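## Task

Join the two printed parts so they match the completed assembly shown on the stand.

## Robot and tools

Robot: a humanoid upper body on a stand past the table's -x edge, facing +x, with two seven-joint arms. left_arm (on the +y side) has a left hand; right_arm (on the -y side) has a right hand. Both hands have little, ring, middle and index fingers plus a thumb that bends and turns.

Scene frame: table top at z = 0, +z up, +x across the table away from the robot, table edge nearest the robot at x = 0.18 m. Results give each arm's end_effector_position in metres and end_effector_quat_wxyz in this frame. Printed positions can be a few cm off, more at long reach. Each hand point reaches at most 0.62 m from its shoulder.

Hand point: a point fixed to the palm, about 0.15 m along the fingers from the wrist face and 0.05 m in front of the palm. Its +z runs along straight fingers, +y out of the palm, +x across the palm away from the thumb on the right hand (toward the thumb on the left hand). Straight fingertips extend 0.06 to 0.07 m past the point; a wrist bracket on the little-finger side can collide with things.

The row (28 numbers, each in [-1, 1], always all 28 even if one arm moves): left_arm dx, dy, dz, rx, ry, rz; left hand little, ring, middle, index, thumb_bend, thumb_turn; left force_limit, speed; then the same 14 for right_arm and the right hand. Pose numbers are offsets, not poses: they are measured from that arm's Hand target as it was when the action (or move) began, along scene-frame axes, with 1.0 = 0.6 m for dx, dy, dz and 1.0 = 180 degrees for the rotation vector rx, ry, rz (turning about the Hand target's position). All six zeros re-requests the current Hand target. Repeating a nonzero offset in a new action moves further. Orientation commands are clipped to within 32 degrees of the measured orientation each step, so a big turn needs several steps and may swing the elbow.

Hand numbers are targets, not offsets: fingers +1 straight/open, -1 curled; thumb_bend +1 straight, -1 fully bent; thumb_turn +1 beside the palm, -1 opposite the fingers. force_limit maps -1..+1 to about 0..10 N at the fingertip (0..15 N for the two thumb motors) where a closing motor stops. speed rises from near zero at -1 to full at +0.48 and stays full above; full travel takes 0.49 s. For a gentle grip use speed -0.94 or lower. With the thumb turned in, objects about 0.035 to 0.065 m thick, or handles down to 0.025 m, can be held. A motor only starts when its target changes by 0.002 or more; to hold, resend the last row's eight hand numbers exactly (if none was sent yet, send hand_measured then hand_force_limit and hand_speed). To squeeze harder, raise force_limit and send a target more closed than hand_measured; to loosen, send one more open.

Tools:
execute_actions(actions, cameras): actions is a list of actions; each action is up to 15 rows of 28 numbers, one row per 1/30 s step, the last row held to fill 15 steps. Every row counts from the action's starting Hand target. cameras: list of names, ["all"], or [] for none; default gives images only when actions is empty. An empty list just reports state and images.
move(target, speed, blend, blocking, cameras): target is one 28-number row or up to 15 such rows; each row's pose offsets again count from the Hand targets at the move's start, not from the previous row. Paths are straight lines and ignore obstacles and the other arm. speed in m/s, 0.002 to 1.8, default 0.25 (turns up to twice that in rad/s); one value or one per target. blend in m rounds corners between listed targets; 0 stops at each. blocking=false returns after about 0.5 s while the move continues. Faster moves lag and overshoot more and hit harder.
wait(seconds 0 to 10, cameras): lets time pass holding the last command; a running move keeps going.
stop(cameras): brakes a running move.
zoom_image(camera, region [x0, y0, x1, y1] in pixels, at most 504 by 504): closer look at the latest image of cam_high, cam_bench, cam_left_wrist or cam_right_wrist. Full images are 672x504.
show_instructions(): shows the scene's reference pictures of the finished assembly.
finished_scene(scene): ends the current scene, given its number; irreversible. The assembly must stay correct without the robot.

Results: per arm, Hand target (last commanded pose after clipping, the base for the next offsets), end_effector_position and quat, joint positions, velocities (may read within noise), torques, motor temperatures, and hand_measured, hand_stopped_by (moving, target, force, stalled, fault) and hand_load_n (N at the fingertip, positive pushing the finger open; near 0 after a lost grip), in the same six-motor order. A move adds a move: line: done, off_target, moving, held or fault, and limits such as paced or held. Done means within 3 mm and 2 degrees; neither word tells about contact. A hand point often stops short; the next command, even all zeros, asks again, otherwise send the missing distance.

Avoid: parts falling or leaving the table, releasing moving parts, fast impacts or hard pushes on fixed or heavy objects, excessive finger loads, the arms touching each other or one hand gripping the other's fingers, and arms stopped against obstacles. A blocked arm keeps pushing until commanded back past its hand point. Long holds or stretched arms heat motors; a MOTOR HOT line warns near 90 °C and at 120 °C the arm goes limp for a while.

Each tool is called after ">>>" by a JSON object that holds its "op" and its "data".

## Session

>>> {"op": "execute_actions", "data": {"actions": []}}

Scene clock: 0.00 s.
left_arm: end_effector_position=(+0.1546, +0.1501, +0.5041) hand_measured=(+1.000, +1.000, +1.000, +1.000, +1.000, +1.000) hand_load_n=(+0.0, +0.0, +0.0, +0.0, +0.0, +0.0) hand_stopped_by=(target, target, target, target, target, target) hand_force_limit=0.00 hand_speed=-0.80 end_effector_quat_wxyz=(+0.004, +0.087, -0.136, +0.987) | right_arm: end_effector_position=(+0.1826, -0.0858, +0.5113) hand_measured=(+1.000, +1.000, +1.000, +1.000, +1.000, +1.000) hand_load_n=(+0.0, +0.0, +0.0, +0.0, -0.5, +0.0) hand_stopped_by=(target, target, target, target, target, target) hand_force_limit=0.00 hand_speed=-0.80 end_effector_quat_wxyz=(+0.975, -0.175, +0.070, +0.118)
Joint positions: left_arm=[-0.08 0.5 0.23 -0.53 -0.57 -1 -0.31] | right_arm=[-0.08 -0.5 -0.23 -0.53 0.57 -1 0.31]
Joint velocities: within noise
Joint torques (N m): no reading
Motor temperatures (°C): left_arm=[39 40 37 35 38 31 24] | right_arm=[42 42 38 43 38 30 26]
Hand target: left_arm +0.1546, +0.1501, +0.5041; +0.004, +0.087, -0.136, +0.987 | right_arm +0.1826, -0.0858, +0.5113; +0.975, -0.175, +0.070, +0.118

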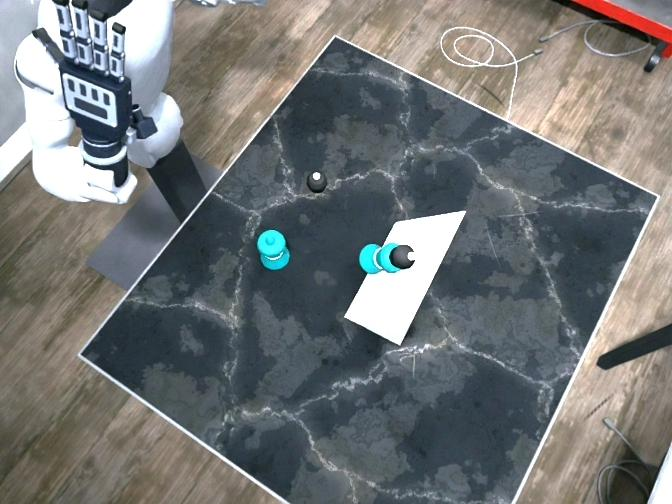

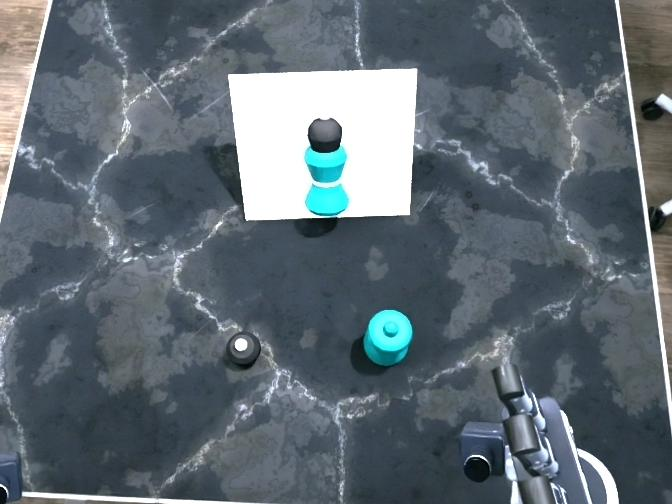

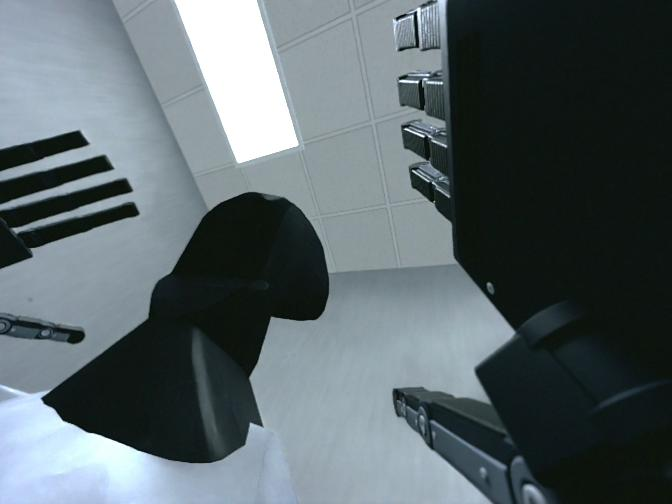

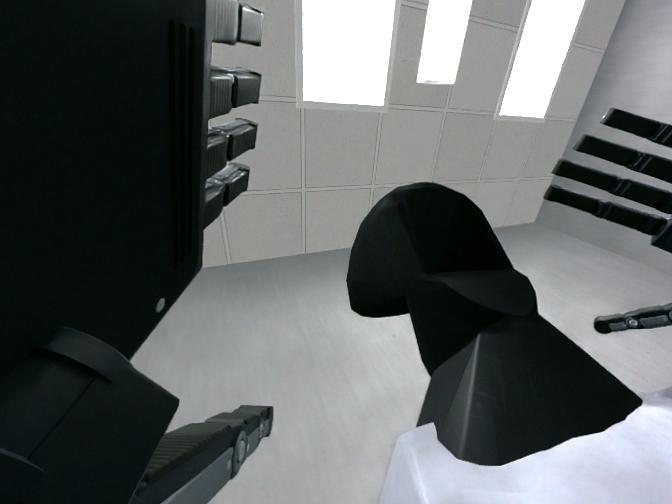

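>>> {"op": "zoom_image", "data": {"camera": "cam_high", "region": [240, 160, 340, 280]}}

>>> {"op": "zoom_image", "data": {"camera": "cam_high", "region": [345, 220, 425, 290]}}

>>> {"op": "zoom_image", "data": {"camera": "cam_bench", "region": [210, 295, 430, 375]}}

>>> {"op": "zoom_image", "data": {"camera": "cam_bench", "region": [280, 105, 370, 235]}}

Scaled by 4.200 from the camera's 672x504 image, which has a finer 960x720 frame.

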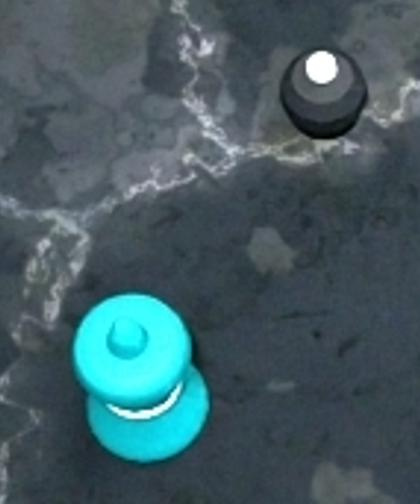

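Scaled by 6.300 from the camera's 672x504 image, which has a finer 960x720 frame.

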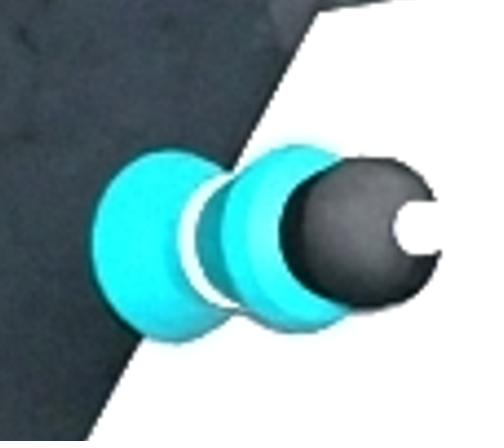

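Scaled by 2.291 from the camera's 672x504 image, which has a finer 960x720 frame.

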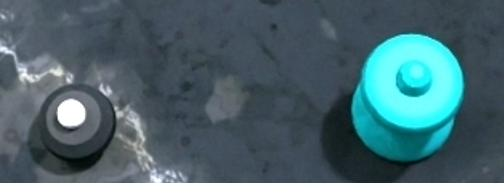

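Scaled by 3.877 from the camera's 672x504 image, which has a finer 960x720 frame.

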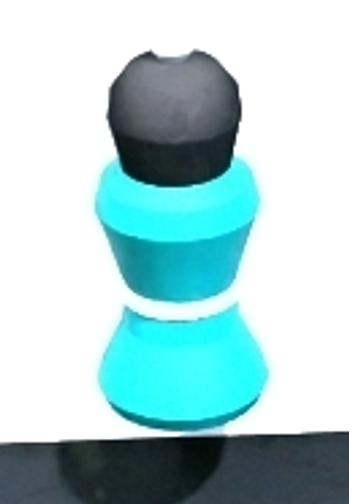

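>>> {"op": "move", "data": {"target": [0.076,0.233,-0.55,0.1095,0.569,-0.0396,1,1,1,1,1,1,0,-0.8,0.2,0.13,-0.4,-0.545,0.195,-0.239,1,1,1,1,1,-1,0,-0.5], "speed": 0.35, "cameras": ["all"]}}

Scene clock: 46.30 s.
left_arm: end_effector_position=(+0.2021, +0.2909, +0.1776) hand_measured=(+1.000, +1.000, +1.000, +1.000, +1.000, +1.000) hand_load_n=(+0.0, +0.0, +0.0, +0.0, +0.0, +0.0) hand_stopped_by=(target, target, target, target, target, target) hand_force_limit=0.00 hand_speed=-0.80 end_effector_quat_wxyz=(+0.145, +0.808, -0.233, +0.522) | right_arm: end_effector_position=(+0.3057, -0.0101, +0.2720) hand_measured=(+1.000, +1.000, +1.000, +1.000, +1.000, -1.000) hand_load_n=(+0.0, +0.0, +0.0, +0.0, +0.0, +0.5) hand_stopped_by=(target, target, target, target, target, target) hand_force_limit=0.00 hand_speed=-0.50 end_effector_quat_wxyz=(-0.444, +0.775, -0.412, +0.180)
Joint positions: left_arm=[0.196 1.12 -0.111 0.728 -1.084 -0.634 -1.204] | right_arm=[-0.89 -1.5 0.544 -1.038 0.16 0.788 0.506]
Joint torques (N m): left_arm=[-0.87 4.08 2.13 0.98 0.76 -0.83 -0.15] | right_arm=[-3.01 -2.73 -1.58 -0.48 -1.44 -0.07 -0.28]
Hand target: left_arm +0.2002, +0.2899, +0.1741; +0.149, +0.811, -0.232, +0.516 | right_arm +0.3026, -0.0078, +0.2713; -0.432, +0.751, -0.433, +0.250
Off the commanded pose: left_arm 0.004 m, 1 deg | right_arm 0.004 m, 9 deg.
joint sent to its limit (right arm) — joint 4 (elbow), lower limit, where the elbow is as bent as it goes. The joint targets are off in orientation, not in position.
move: off_target (left_arm, right_arm)

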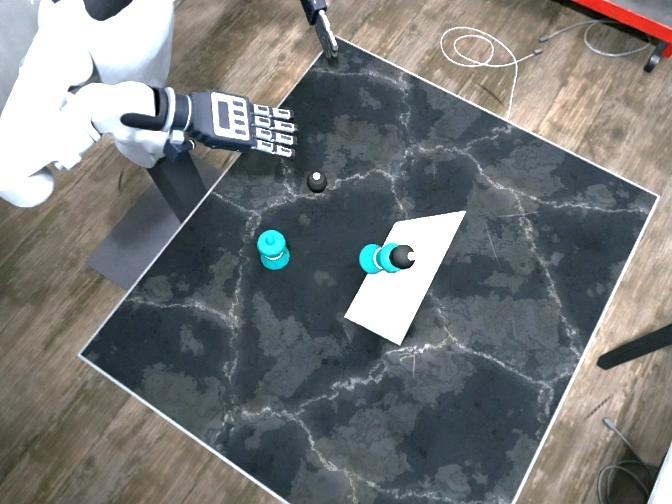

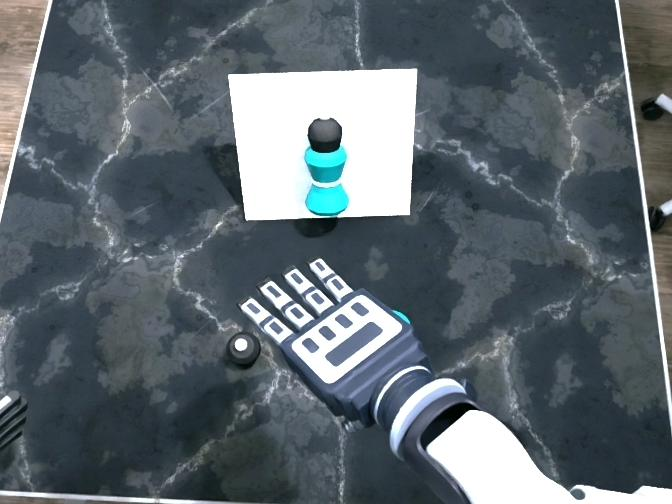

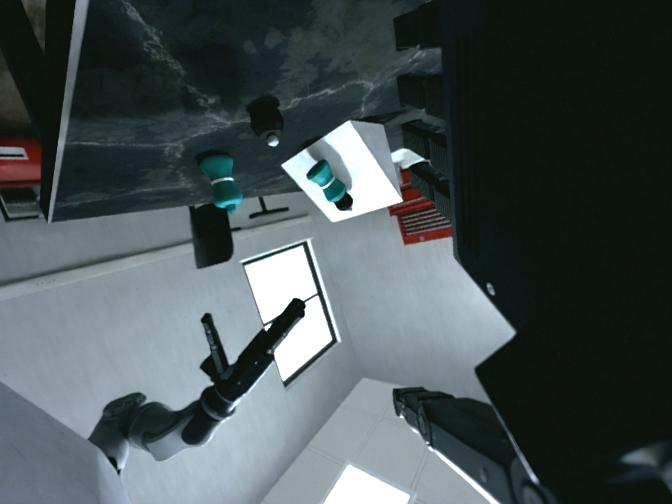

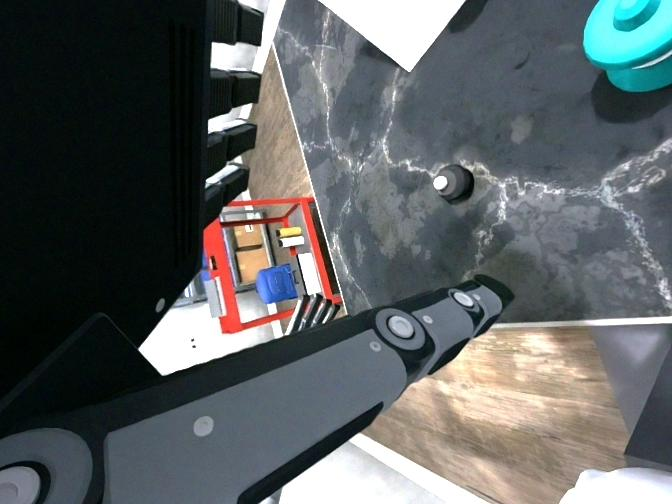

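>>> {"op": "move", "data": {"target": [0,0,0,0,0,0,1,1,1,1,1,1,0,-0.8,0.09,0.16,-0.19,0,0,0,1,1,1,1,1,-1,0,-0.5], "speed": 0.25, "cameras": ["all"]}}

Scene clock: 49.77 s.
left_arm: end_effector_position=(+0.2021, +0.2909, +0.1776) hand_measured=(+1.000, +1.000, +1.000, +1.000, +1.000, +1.000) hand_load_n=(+0.0, +0.0, +0.0, +0.0, +0.0, -0.5) hand_stopped_by=(target, target, target, target, target, target) hand_force_limit=0.00 hand_speed=-0.80 end_effector_quat_wxyz=(+0.145, +0.808, -0.233, +0.522) | right_arm: end_effector_position=(+0.3546, +0.0866, +0.1551) hand_measured=(+1.000, +1.000, +1.000, +1.000, +1.000, -1.000) hand_load_n=(+0.0, +0.0, +0.0, +0.0, +0.0, +0.0) hand_stopped_by=(target, target, target, target, target, target) hand_force_limit=0.00 hand_speed=-0.50 end_effector_quat_wxyz=(-0.431, +0.750, -0.439, +0.244)
Joint positions: left_arm=[0.196 1.12 -0.111 0.728 -1.084 -0.634 -1.204] | right_arm=[-1.101 -0.563 1.34 -0.461 -0.55 1.24 0.435]
Joint torques (N m): left_arm=[-0.64 3.96 2.29 0.98 0.81 -0.82 -0.14] | right_arm=[-4.84 -0.39 -1.53 -1.65 -2.54 -0.01 -0.26]
Hand target: left_arm +0.2002, +0.2899, +0.1741; +0.149, +0.811, -0.232, +0.516 | right_arm +0.3566, +0.0882, +0.1573; -0.432, +0.751, -0.433, +0.250
Off the commanded pose: left_arm 0.004 m, 1 deg | right_arm 0.003 m, 1 deg.
move: off_target (left_arm)

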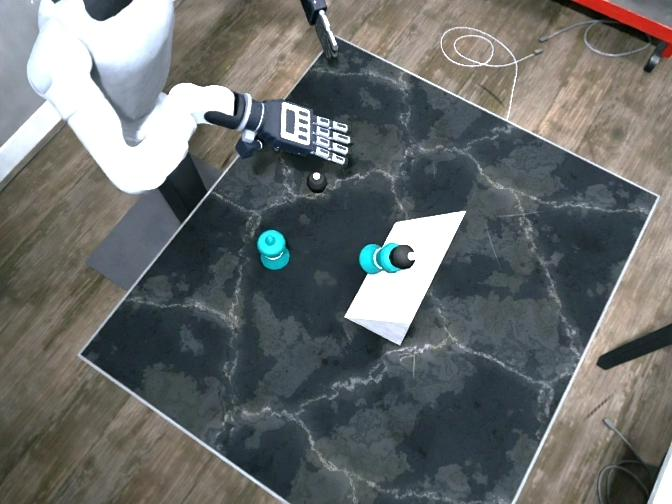

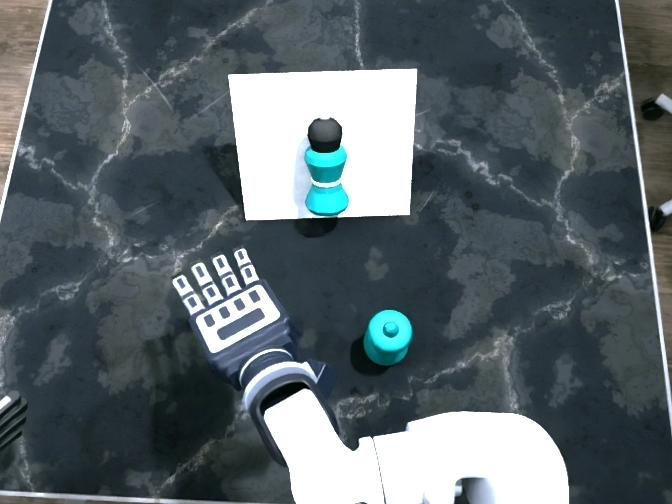

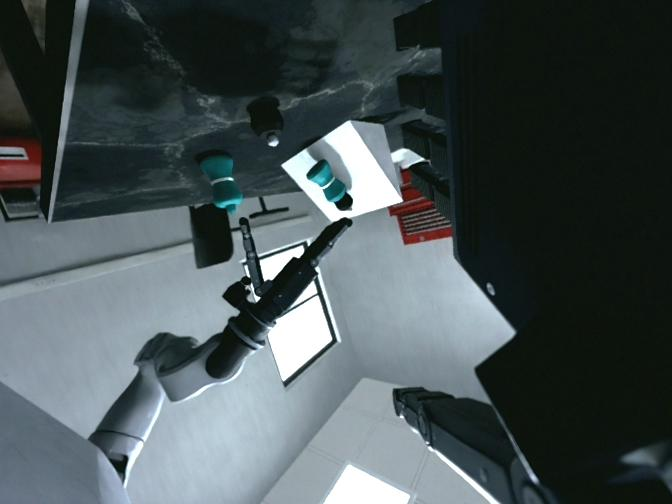

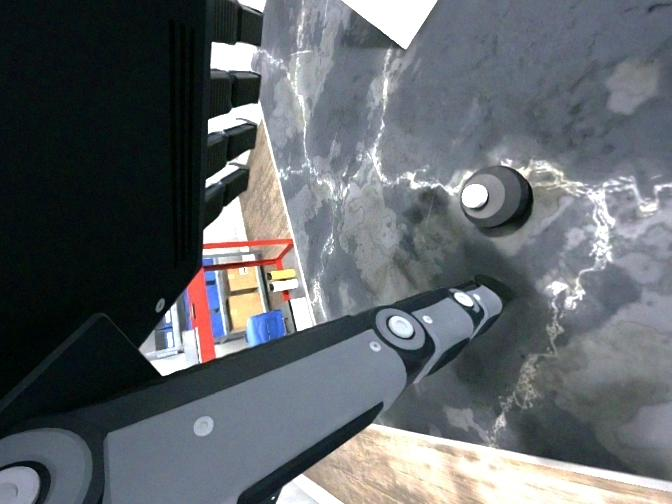

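>>> {"op": "move", "data": {"target": [0,0,0,0,0,0,1,1,1,1,1,1,0,-0.8,0.014,0.003,-0.1205,0,0,0,1,1,1,1,1,-1,0,-0.5], "speed": 0.15, "cameras": ["all"]}}

>>> {"op": "zoom_image", "data": {"camera": "cam_left_wrist", "region": [200, 80, 380, 260]}}

Scene clock: 66.00 s.
left_arm: end_effector_position=(+0.2021, +0.2909, +0.1776) hand_measured=(+1.000, +1.000, +1.000, +1.000, +1.000, +1.000) hand_load_n=(+0.0, +0.0, +0.0, +0.0, +0.0, -0.5) hand_stopped_by=(target, target, target, target, target, target) hand_force_limit=0.00 hand_speed=-0.80 end_effector_quat_wxyz=(+0.145, +0.808, -0.233, +0.522) | right_arm: end_effector_position=(+0.3656, +0.0907, +0.0870) hand_measured=(+1.000, +1.000, +1.000, +1.000, +1.000, -1.000) hand_load_n=(+0.0, +0.0, +0.0, +0.0, +0.0, +0.0) hand_stopped_by=(target, target, target, target, target, target) hand_force_limit=0.00 hand_speed=-0.50 end_effector_quat_wxyz=(-0.434, +0.753, -0.426, +0.253)
Joint positions: left_arm=[0.196 1.12 -0.111 0.728 -1.084 -0.634 -1.204] | right_arm=[-0.946 -0.445 1.34 -0.067 -0.498 0.95 0.149]
Joint torques (N m): left_arm=[-0.76 4 2.15 0.86 0.7 -0.81 -0.15] | right_arm=[-3.24 -0.05 -2.67 -1.96 -1.64 -0.16 -0.41]
Motor temperatures (°C): left_arm=[39 46 38 35 38 32 24] | right_arm=[52 43 39 44 38 30 26]
Hand target: left_arm +0.2002, +0.2899, +0.1741; +0.149, +0.811, -0.232, +0.516 | right_arm +0.3650, +0.0900, +0.0850; -0.432, +0.751, -0.433, +0.250
Off the commanded pose: left_arm 0.004 m, 1 deg | right_arm 0.002 m, 1 deg.
move: off_target (left_arm)

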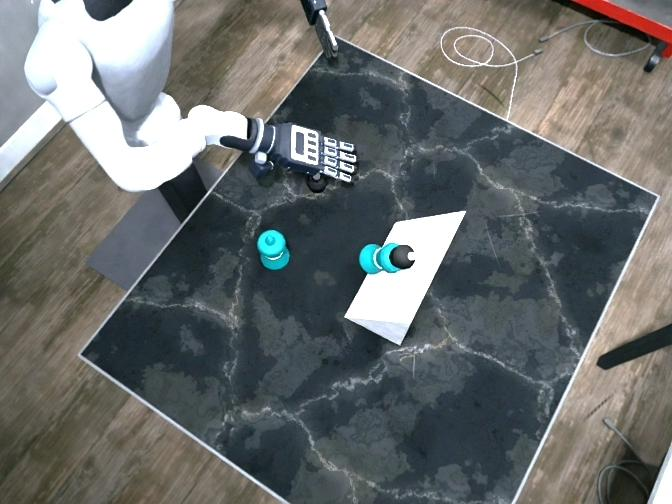

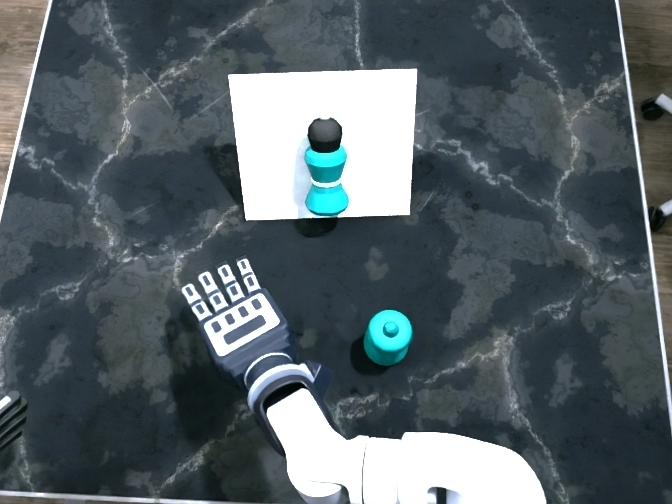

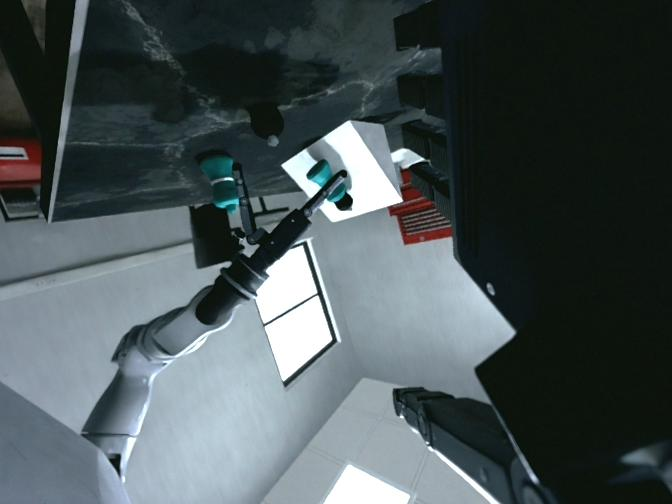

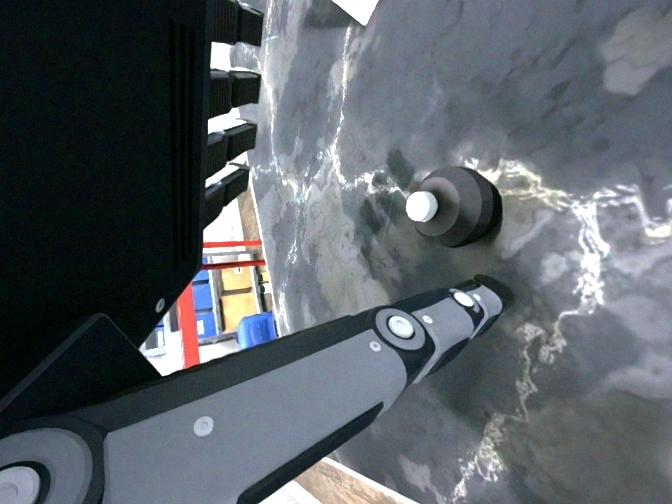

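Scaled by 2.800 from the camera's 672x504 image, which has a finer 960x720 frame.

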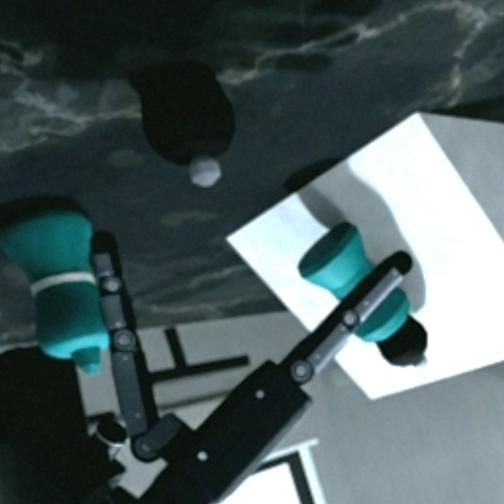

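>>> {"op": "zoom_image", "data": {"camera": "cam_high", "region": [255, 110, 375, 210]}}

>>> {"op": "zoom_image", "data": {"camera": "cam_bench", "region": [160, 240, 320, 400]}}

Scaled by 4.200 from the camera's 672x504 image, which has a finer 960x720 frame.

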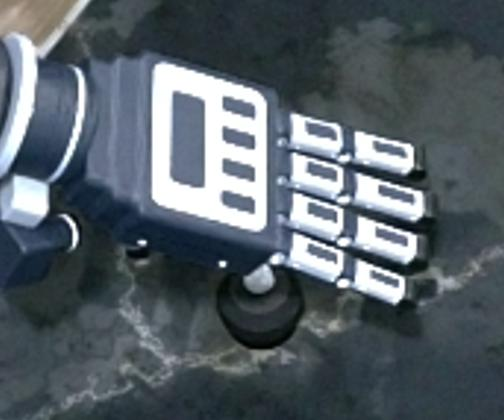

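Scaled by 3.150 from the camera's 672x504 image, which has a finer 960x720 frame.

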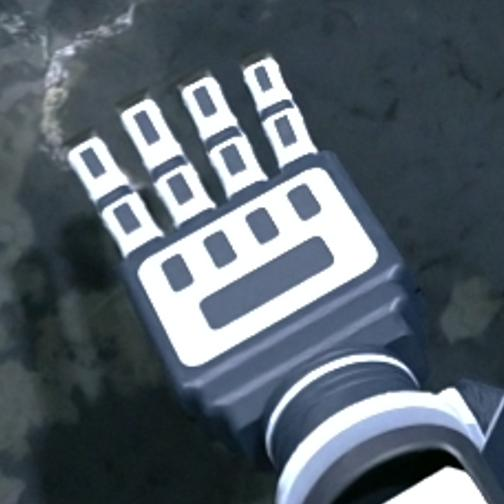

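>>> {"op": "move", "data": {"target": [0,0,0,0,0,0,1,1,1,1,1,1,0,-0.8,0.01,-0.018,-0.065,0,0,0,1,1,1,1,1,-1,0,-0.5], "speed": 0.1, "cameras": ["all"]}}

>>> {"op": "zoom_image", "data": {"camera": "cam_left_wrist", "region": [200, 80, 380, 260]}}

Scene clock: 87.40 s.
left_arm: end_effector_position=(+0.2021, +0.2909, +0.1776) hand_measured=(+1.000, +1.000, +1.000, +1.000, +1.000, +1.000) hand_load_n=(+0.0, +0.0, +0.0, +0.0, +0.0, +0.0) hand_stopped_by=(target, target, target, target, target, target) hand_force_limit=0.00 hand_speed=-0.80 end_effector_quat_wxyz=(+0.145, +0.808, -0.233, +0.522) | right_arm: end_effector_position=(+0.3725, +0.0803, +0.0487) hand_measured=(+1.000, +1.000, +1.000, +1.000, +1.000, -1.000) hand_load_n=(+0.0, +0.0, +0.0, +0.0, +0.0, +0.0) hand_stopped_by=(target, target, target, target, target, target) hand_force_limit=0.00 hand_speed=-0.50 end_effector_quat_wxyz=(-0.435, +0.752, -0.426, +0.253)
Joint positions: left_arm=[0.196 1.12 -0.111 0.728 -1.084 -0.634 -1.204] | right_arm=[-0.889 -0.405 1.337 0.186 -0.434 0.751 -0.021]
Joint torques (N m): left_arm=[-0.62 4.06 2.22 0.97 0.79 -0.81 -0.16] | right_arm=[-3.16 -0.02 -2.24 -1.92 -1.36 -0.16 -0.42]
Hand target: left_arm +0.2002, +0.2899, +0.1741; +0.149, +0.811, -0.232, +0.516 | right_arm +0.3710, +0.0792, +0.0460; -0.432, +0.751, -0.433, +0.250
Off the commanded pose: left_arm 0.004 m, 1 deg | right_arm 0.003 m, 1 deg.
move: off_target (left_arm)

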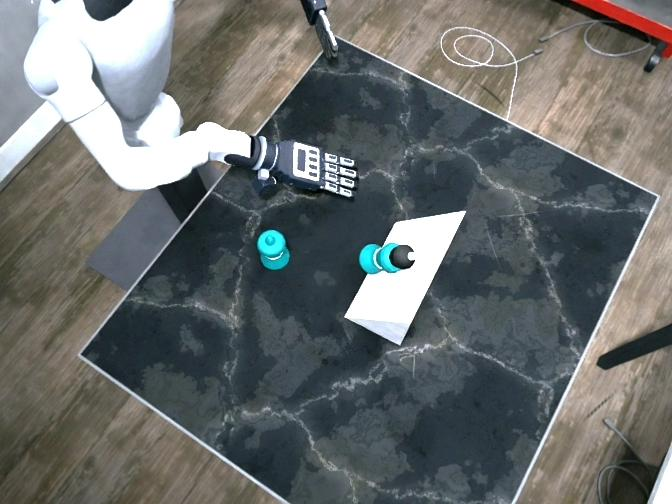

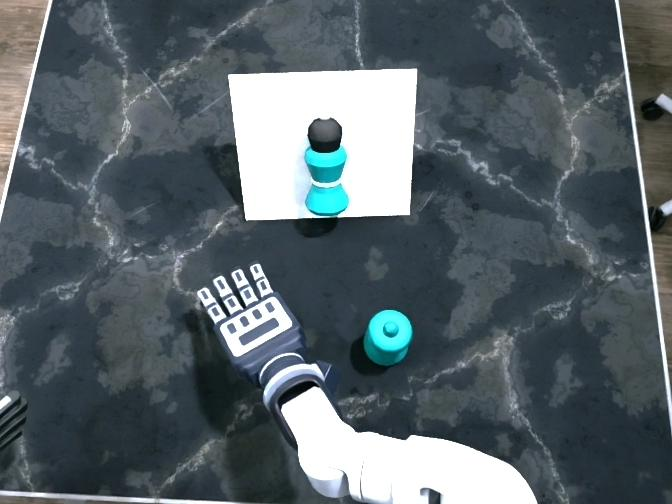

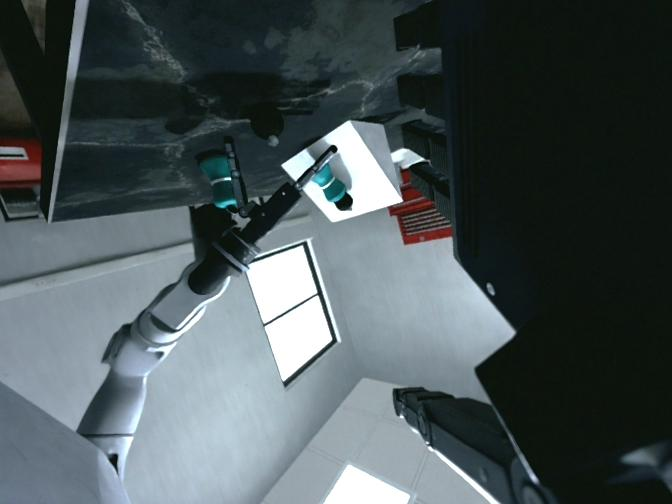

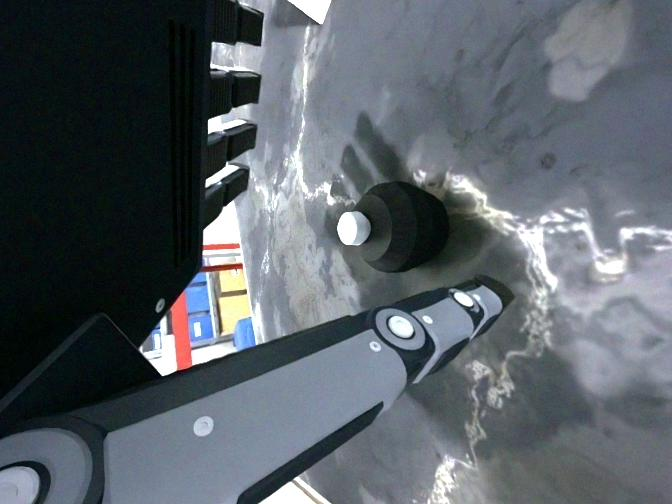

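Scaled by 2.800 from the camera's 672x504 image, which has a finer 960x720 frame.

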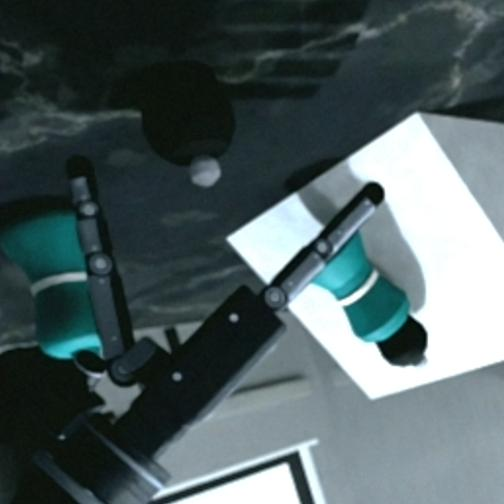

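>>> {"op": "move", "data": {"target": [0,0,0,0,0,0,1,1,1,1,1,1,0,-0.8,0.006,0.003,-0.034,0,0,0,1,1,0.7,0.7,0.7,-1,-0.7,-0.6], "speed": 0.06, "cameras": ["all"]}}

>>> {"op": "zoom_image", "data": {"camera": "cam_left_wrist", "region": [200, 80, 380, 260]}}

>>> {"op": "zoom_image", "data": {"camera": "cam_bench", "region": [160, 240, 320, 400]}}

Scene clock: 102.27 s.
left_arm: end_effector_position=(+0.2021, +0.2909, +0.1776) hand_measured=(+1.000, +1.000, +1.000, +1.000, +1.000, +1.000) hand_load_n=(+0.0, +0.0, -0.5, +0.0, +0.0, +0.0) hand_stopped_by=(target, target, target, target, target, target) hand_force_limit=0.00 hand_speed=-0.80 end_effector_quat_wxyz=(+0.145, +0.808, -0.233, +0.522) | right_arm: end_effector_position=(+0.3793, +0.0830, +0.0311) hand_measured=(+1.000, +1.000, +0.700, +0.700, +0.700, -1.000) hand_load_n=(+0.0, +0.0, +0.0, +0.0, +0.5, +0.0) hand_stopped_by=(target, target, target, target, target, target) hand_force_limit=-0.70 hand_speed=-0.60 end_effector_quat_wxyz=(-0.437, +0.750, -0.426, +0.255)
Joint positions: left_arm=[0.196 1.12 -0.111 0.728 -1.084 -0.634 -1.204] | right_arm=[-0.889 -0.331 1.337 0.384 -0.402 0.64 -0.101]
Joint torques (N m): left_arm=[-0.69 3.87 2.25 0.93 0.73 -0.81 -0.16] | right_arm=[-2.87 0.16 -1.7 -1.77 -1.3 -0.18 -0.42]
Hand target: left_arm +0.2002, +0.2899, +0.1741; +0.149, +0.811, -0.232, +0.516 | right_arm +0.3746, +0.0810, +0.0256; -0.432, +0.751, -0.433, +0.250
Off the commanded pose: left_arm 0.004 m, 1 deg | right_arm 0.008 m, 1 deg.
move: off_target (left_arm, right_arm)

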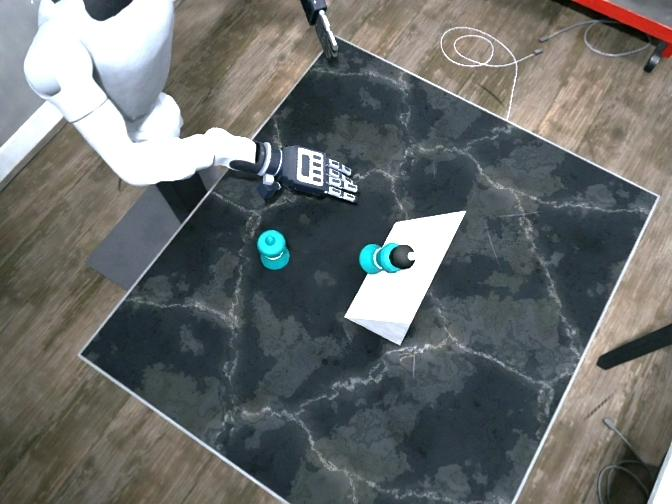

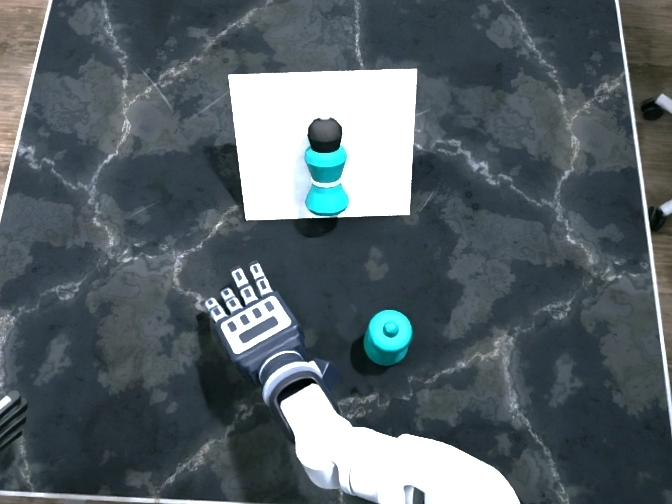

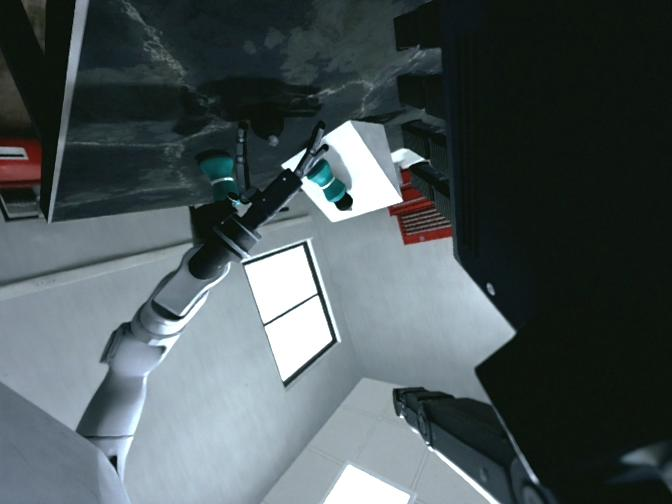

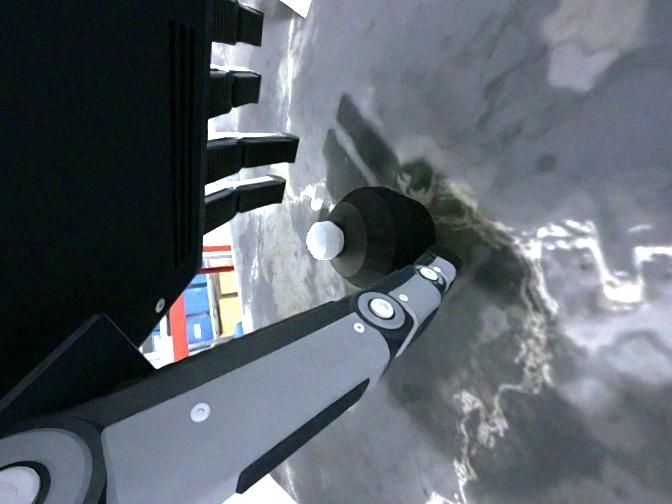

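Scaled by 2.800 from the camera's 672x504 image, which has a finer 960x720 frame.

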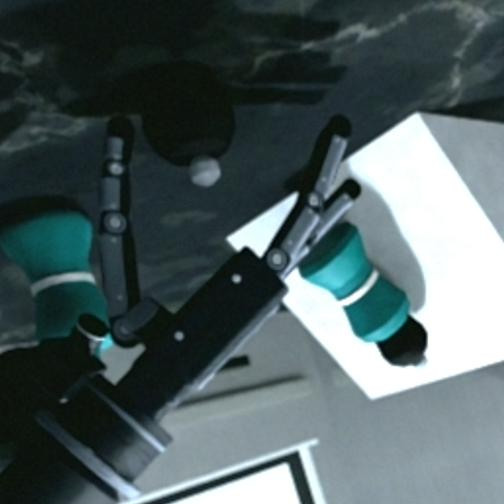

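Scaled by 3.150 from the camera's 672x504 image, which has a finer 960x720 frame.

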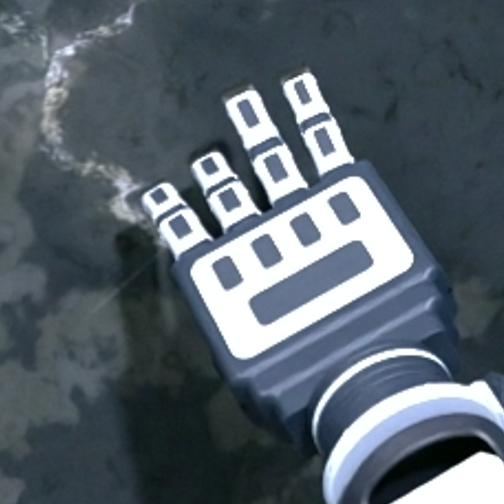

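>>> {"op": "move", "data": {"target": [0,0,0,0,0,0,1,1,1,1,1,1,0,-0.8,-0.015,-0.0085,-0.004,0,0,0,1,1,0.7,0.7,0.7,-1,-0.7,-0.6], "speed": 0.06, "cameras": ["cam_left_wrist","cam_bench","cam_right_wrist"]}}

>>> {"op": "zoom_image", "data": {"camera": "cam_left_wrist", "region": [200, 80, 380, 260]}}

>>> {"op": "zoom_image", "data": {"camera": "cam_bench", "region": [160, 240, 320, 400]}}

Scene clock: 110.50 s.
left_arm: end_effector_position=(+0.2021, +0.2909, +0.1776) hand_measured=(+1.000, +1.000, +1.000, +1.000, +1.000, +1.000) hand_load_n=(+0.0, +0.0, +0.0, +0.0, +0.0, +0.0) hand_stopped_by=(target, target, target, target, target, target) hand_force_limit=0.00 hand_speed=-0.80 end_effector_quat_wxyz=(+0.145, +0.808, -0.233, +0.522) | right_arm: end_effector_position=(+0.3704, +0.0779, +0.0268) hand_measured=(+1.000, +1.000, +0.700, +0.700, +0.700, -1.000) hand_load_n=(+0.0, +0.0, +0.0, +0.0, +0.0, +0.0) hand_stopped_by=(target, target, target, target, target, target) hand_force_limit=-0.70 hand_speed=-0.60 end_effector_quat_wxyz=(-0.435, +0.748, -0.434, +0.252)
Joint positions: left_arm=[0.196 1.12 -0.111 0.728 -1.084 -0.634 -1.204] | right_arm=[-0.855 -0.349 1.342 0.34 -0.402 0.667 -0.115]
Joint torques (N m): left_arm=[-0.7 3.98 2.16 1.04 0.74 -0.82 -0.16] | right_arm=[-2.85 -0.62 -1.07 -3.24 -1.82 -0.06 -0.43]
Hand target: left_arm +0.2002, +0.2899, +0.1741; +0.149, +0.811, -0.232, +0.516 | right_arm +0.3656, +0.0759, +0.0232; -0.432, +0.751, -0.433, +0.250
Off the commanded pose: left_arm 0.004 m, 1 deg | right_arm 0.006 m, 0 deg.
move: off_target (left_arm, right_arm)
Images, in order (width x height): cam_bench 672x504, cam_left_wrist 672x504, cam_right_wrist 672x504.

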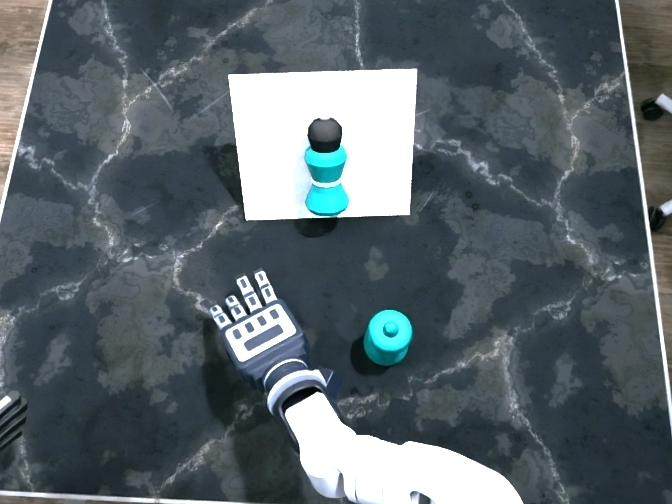

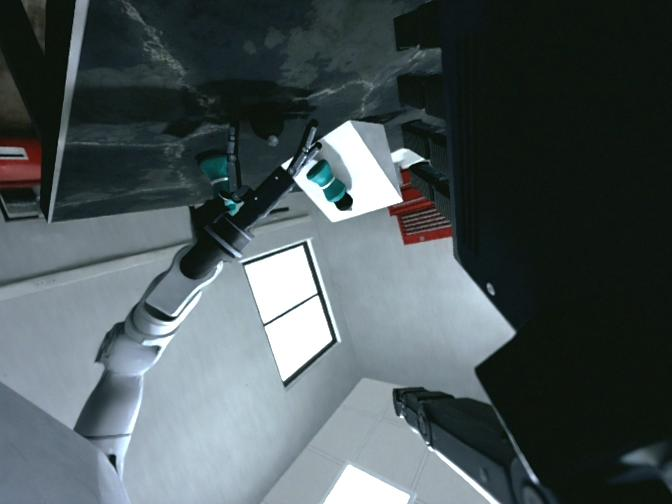

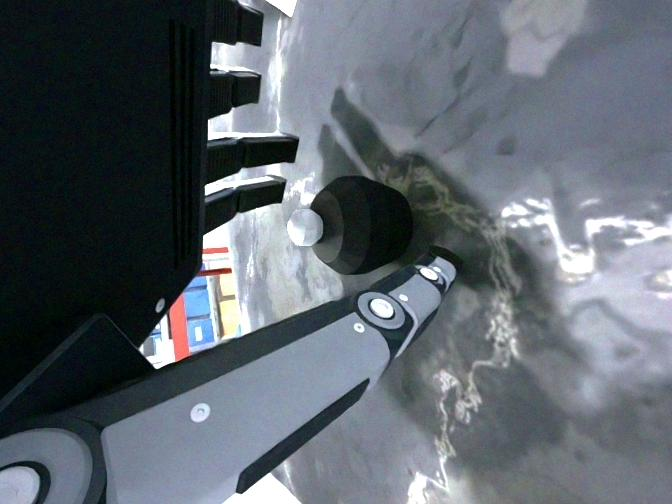

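Scaled by 2.800 from the camera's 672x504 image, which has a finer 960x720 frame.

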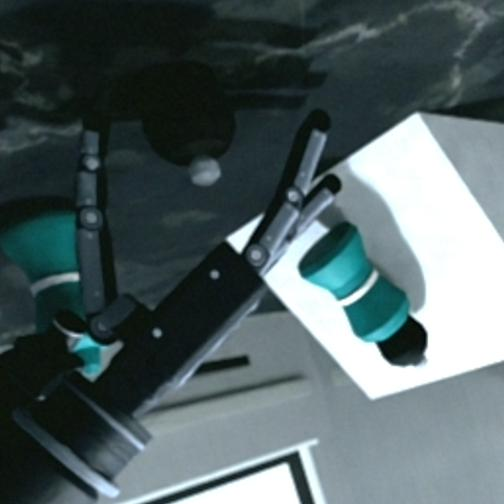

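Scaled by 3.150 from the camera's 672x504 image, which has a finer 960x720 frame.

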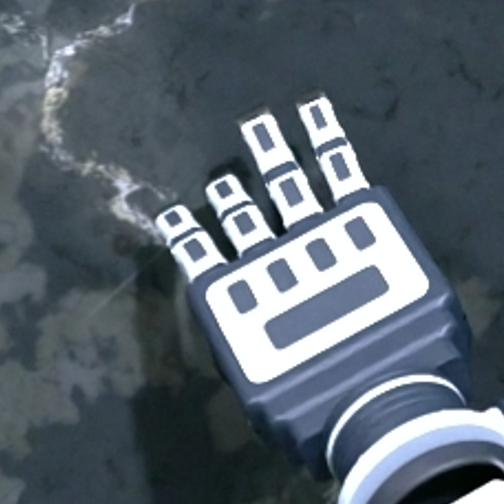

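>>> {"op": "move", "data": {"target": [0,0,0,0,0,0,1,1,1,1,1,1,0,-0.8,0,0,0,0,0,0,1,1,0.35,0.35,0.4,-1,-0.8,-0.8], "speed": 0.06, "cameras": ["cam_left_wrist","cam_right_wrist"]}}

>>> {"op": "zoom_image", "data": {"camera": "cam_left_wrist", "region": [200, 80, 380, 260]}}

Scene clock: 118.60 s.
left_arm: end_effector_position=(+0.2021, +0.2909, +0.1776) hand_measured=(+1.000, +1.000, +1.000, +1.000, +1.000, +1.000) hand_load_n=(+0.0, +0.0, +0.0, +0.0, -0.5, +0.0) hand_stopped_by=(target, target, target, target, target, target) hand_force_limit=0.00 hand_speed=-0.80 end_effector_quat_wxyz=(+0.145, +0.808, -0.233, +0.522) | right_arm: end_effector_position=(+0.3706, +0.0779, +0.0269) hand_measured=(+1.000, +1.000, +0.350, +0.350, +0.400, -1.000) hand_load_n=(+0.0, +0.0, +0.0, +0.0, +0.5, +0.0) hand_stopped_by=(target, target, target, target, target, target) hand_force_limit=-0.80 hand_speed=-0.80 end_effector_quat_wxyz=(-0.435, +0.748, -0.434, +0.252)
Joint positions: left_arm=[0.196 1.12 -0.111 0.728 -1.084 -0.634 -1.204] | right_arm=[-0.855 -0.349 1.342 0.34 -0.402 0.667 -0.116]
Joint torques (N m): left_arm=[-0.78 3.98 2.23 0.9 0.71 -0.82 -0.16] | right_arm=[-2.86 -0.61 -1.1 -3.27 -1.8 -0.01 -0.43]
Motor temperatures (°C): left_arm=[39 48 38 35 38 32 24] | right_arm=[47 42 39 45 38 30 27]
Hand target: left_arm +0.2002, +0.2899, +0.1741; +0.149, +0.811, -0.232, +0.516 | right_arm +0.3656, +0.0759, +0.0232; -0.432, +0.751, -0.433, +0.250
Off the commanded pose: left_arm 0.004 m, 1 deg | right_arm 0.006 m, 1 deg.
move: off_target (left_arm, right_arm)
Images, in order (width x height): cam_left_wrist 672x504, cam_right_wrist 672x504.

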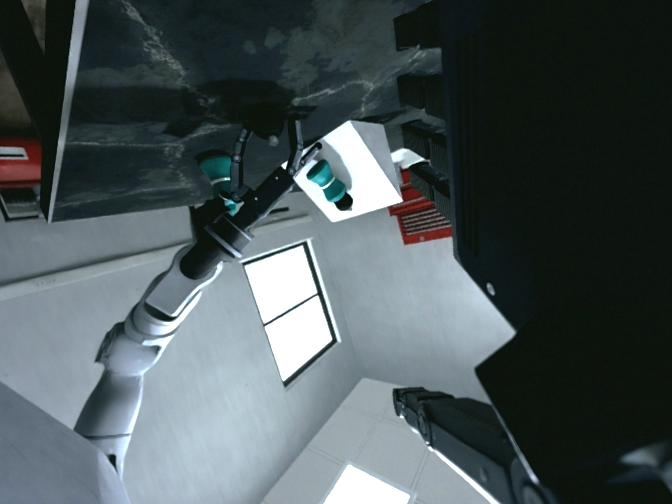

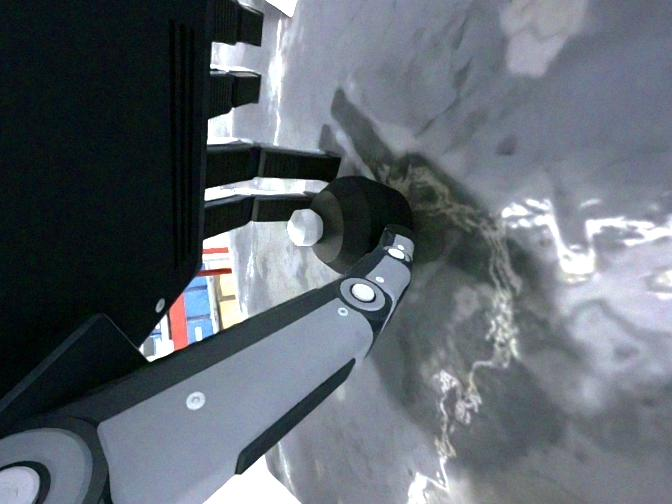

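Scaled by 2.800 from the camera's 672x504 image, which has a finer 960x720 frame.

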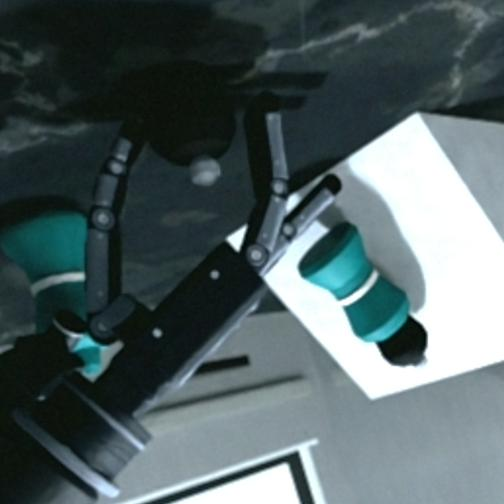

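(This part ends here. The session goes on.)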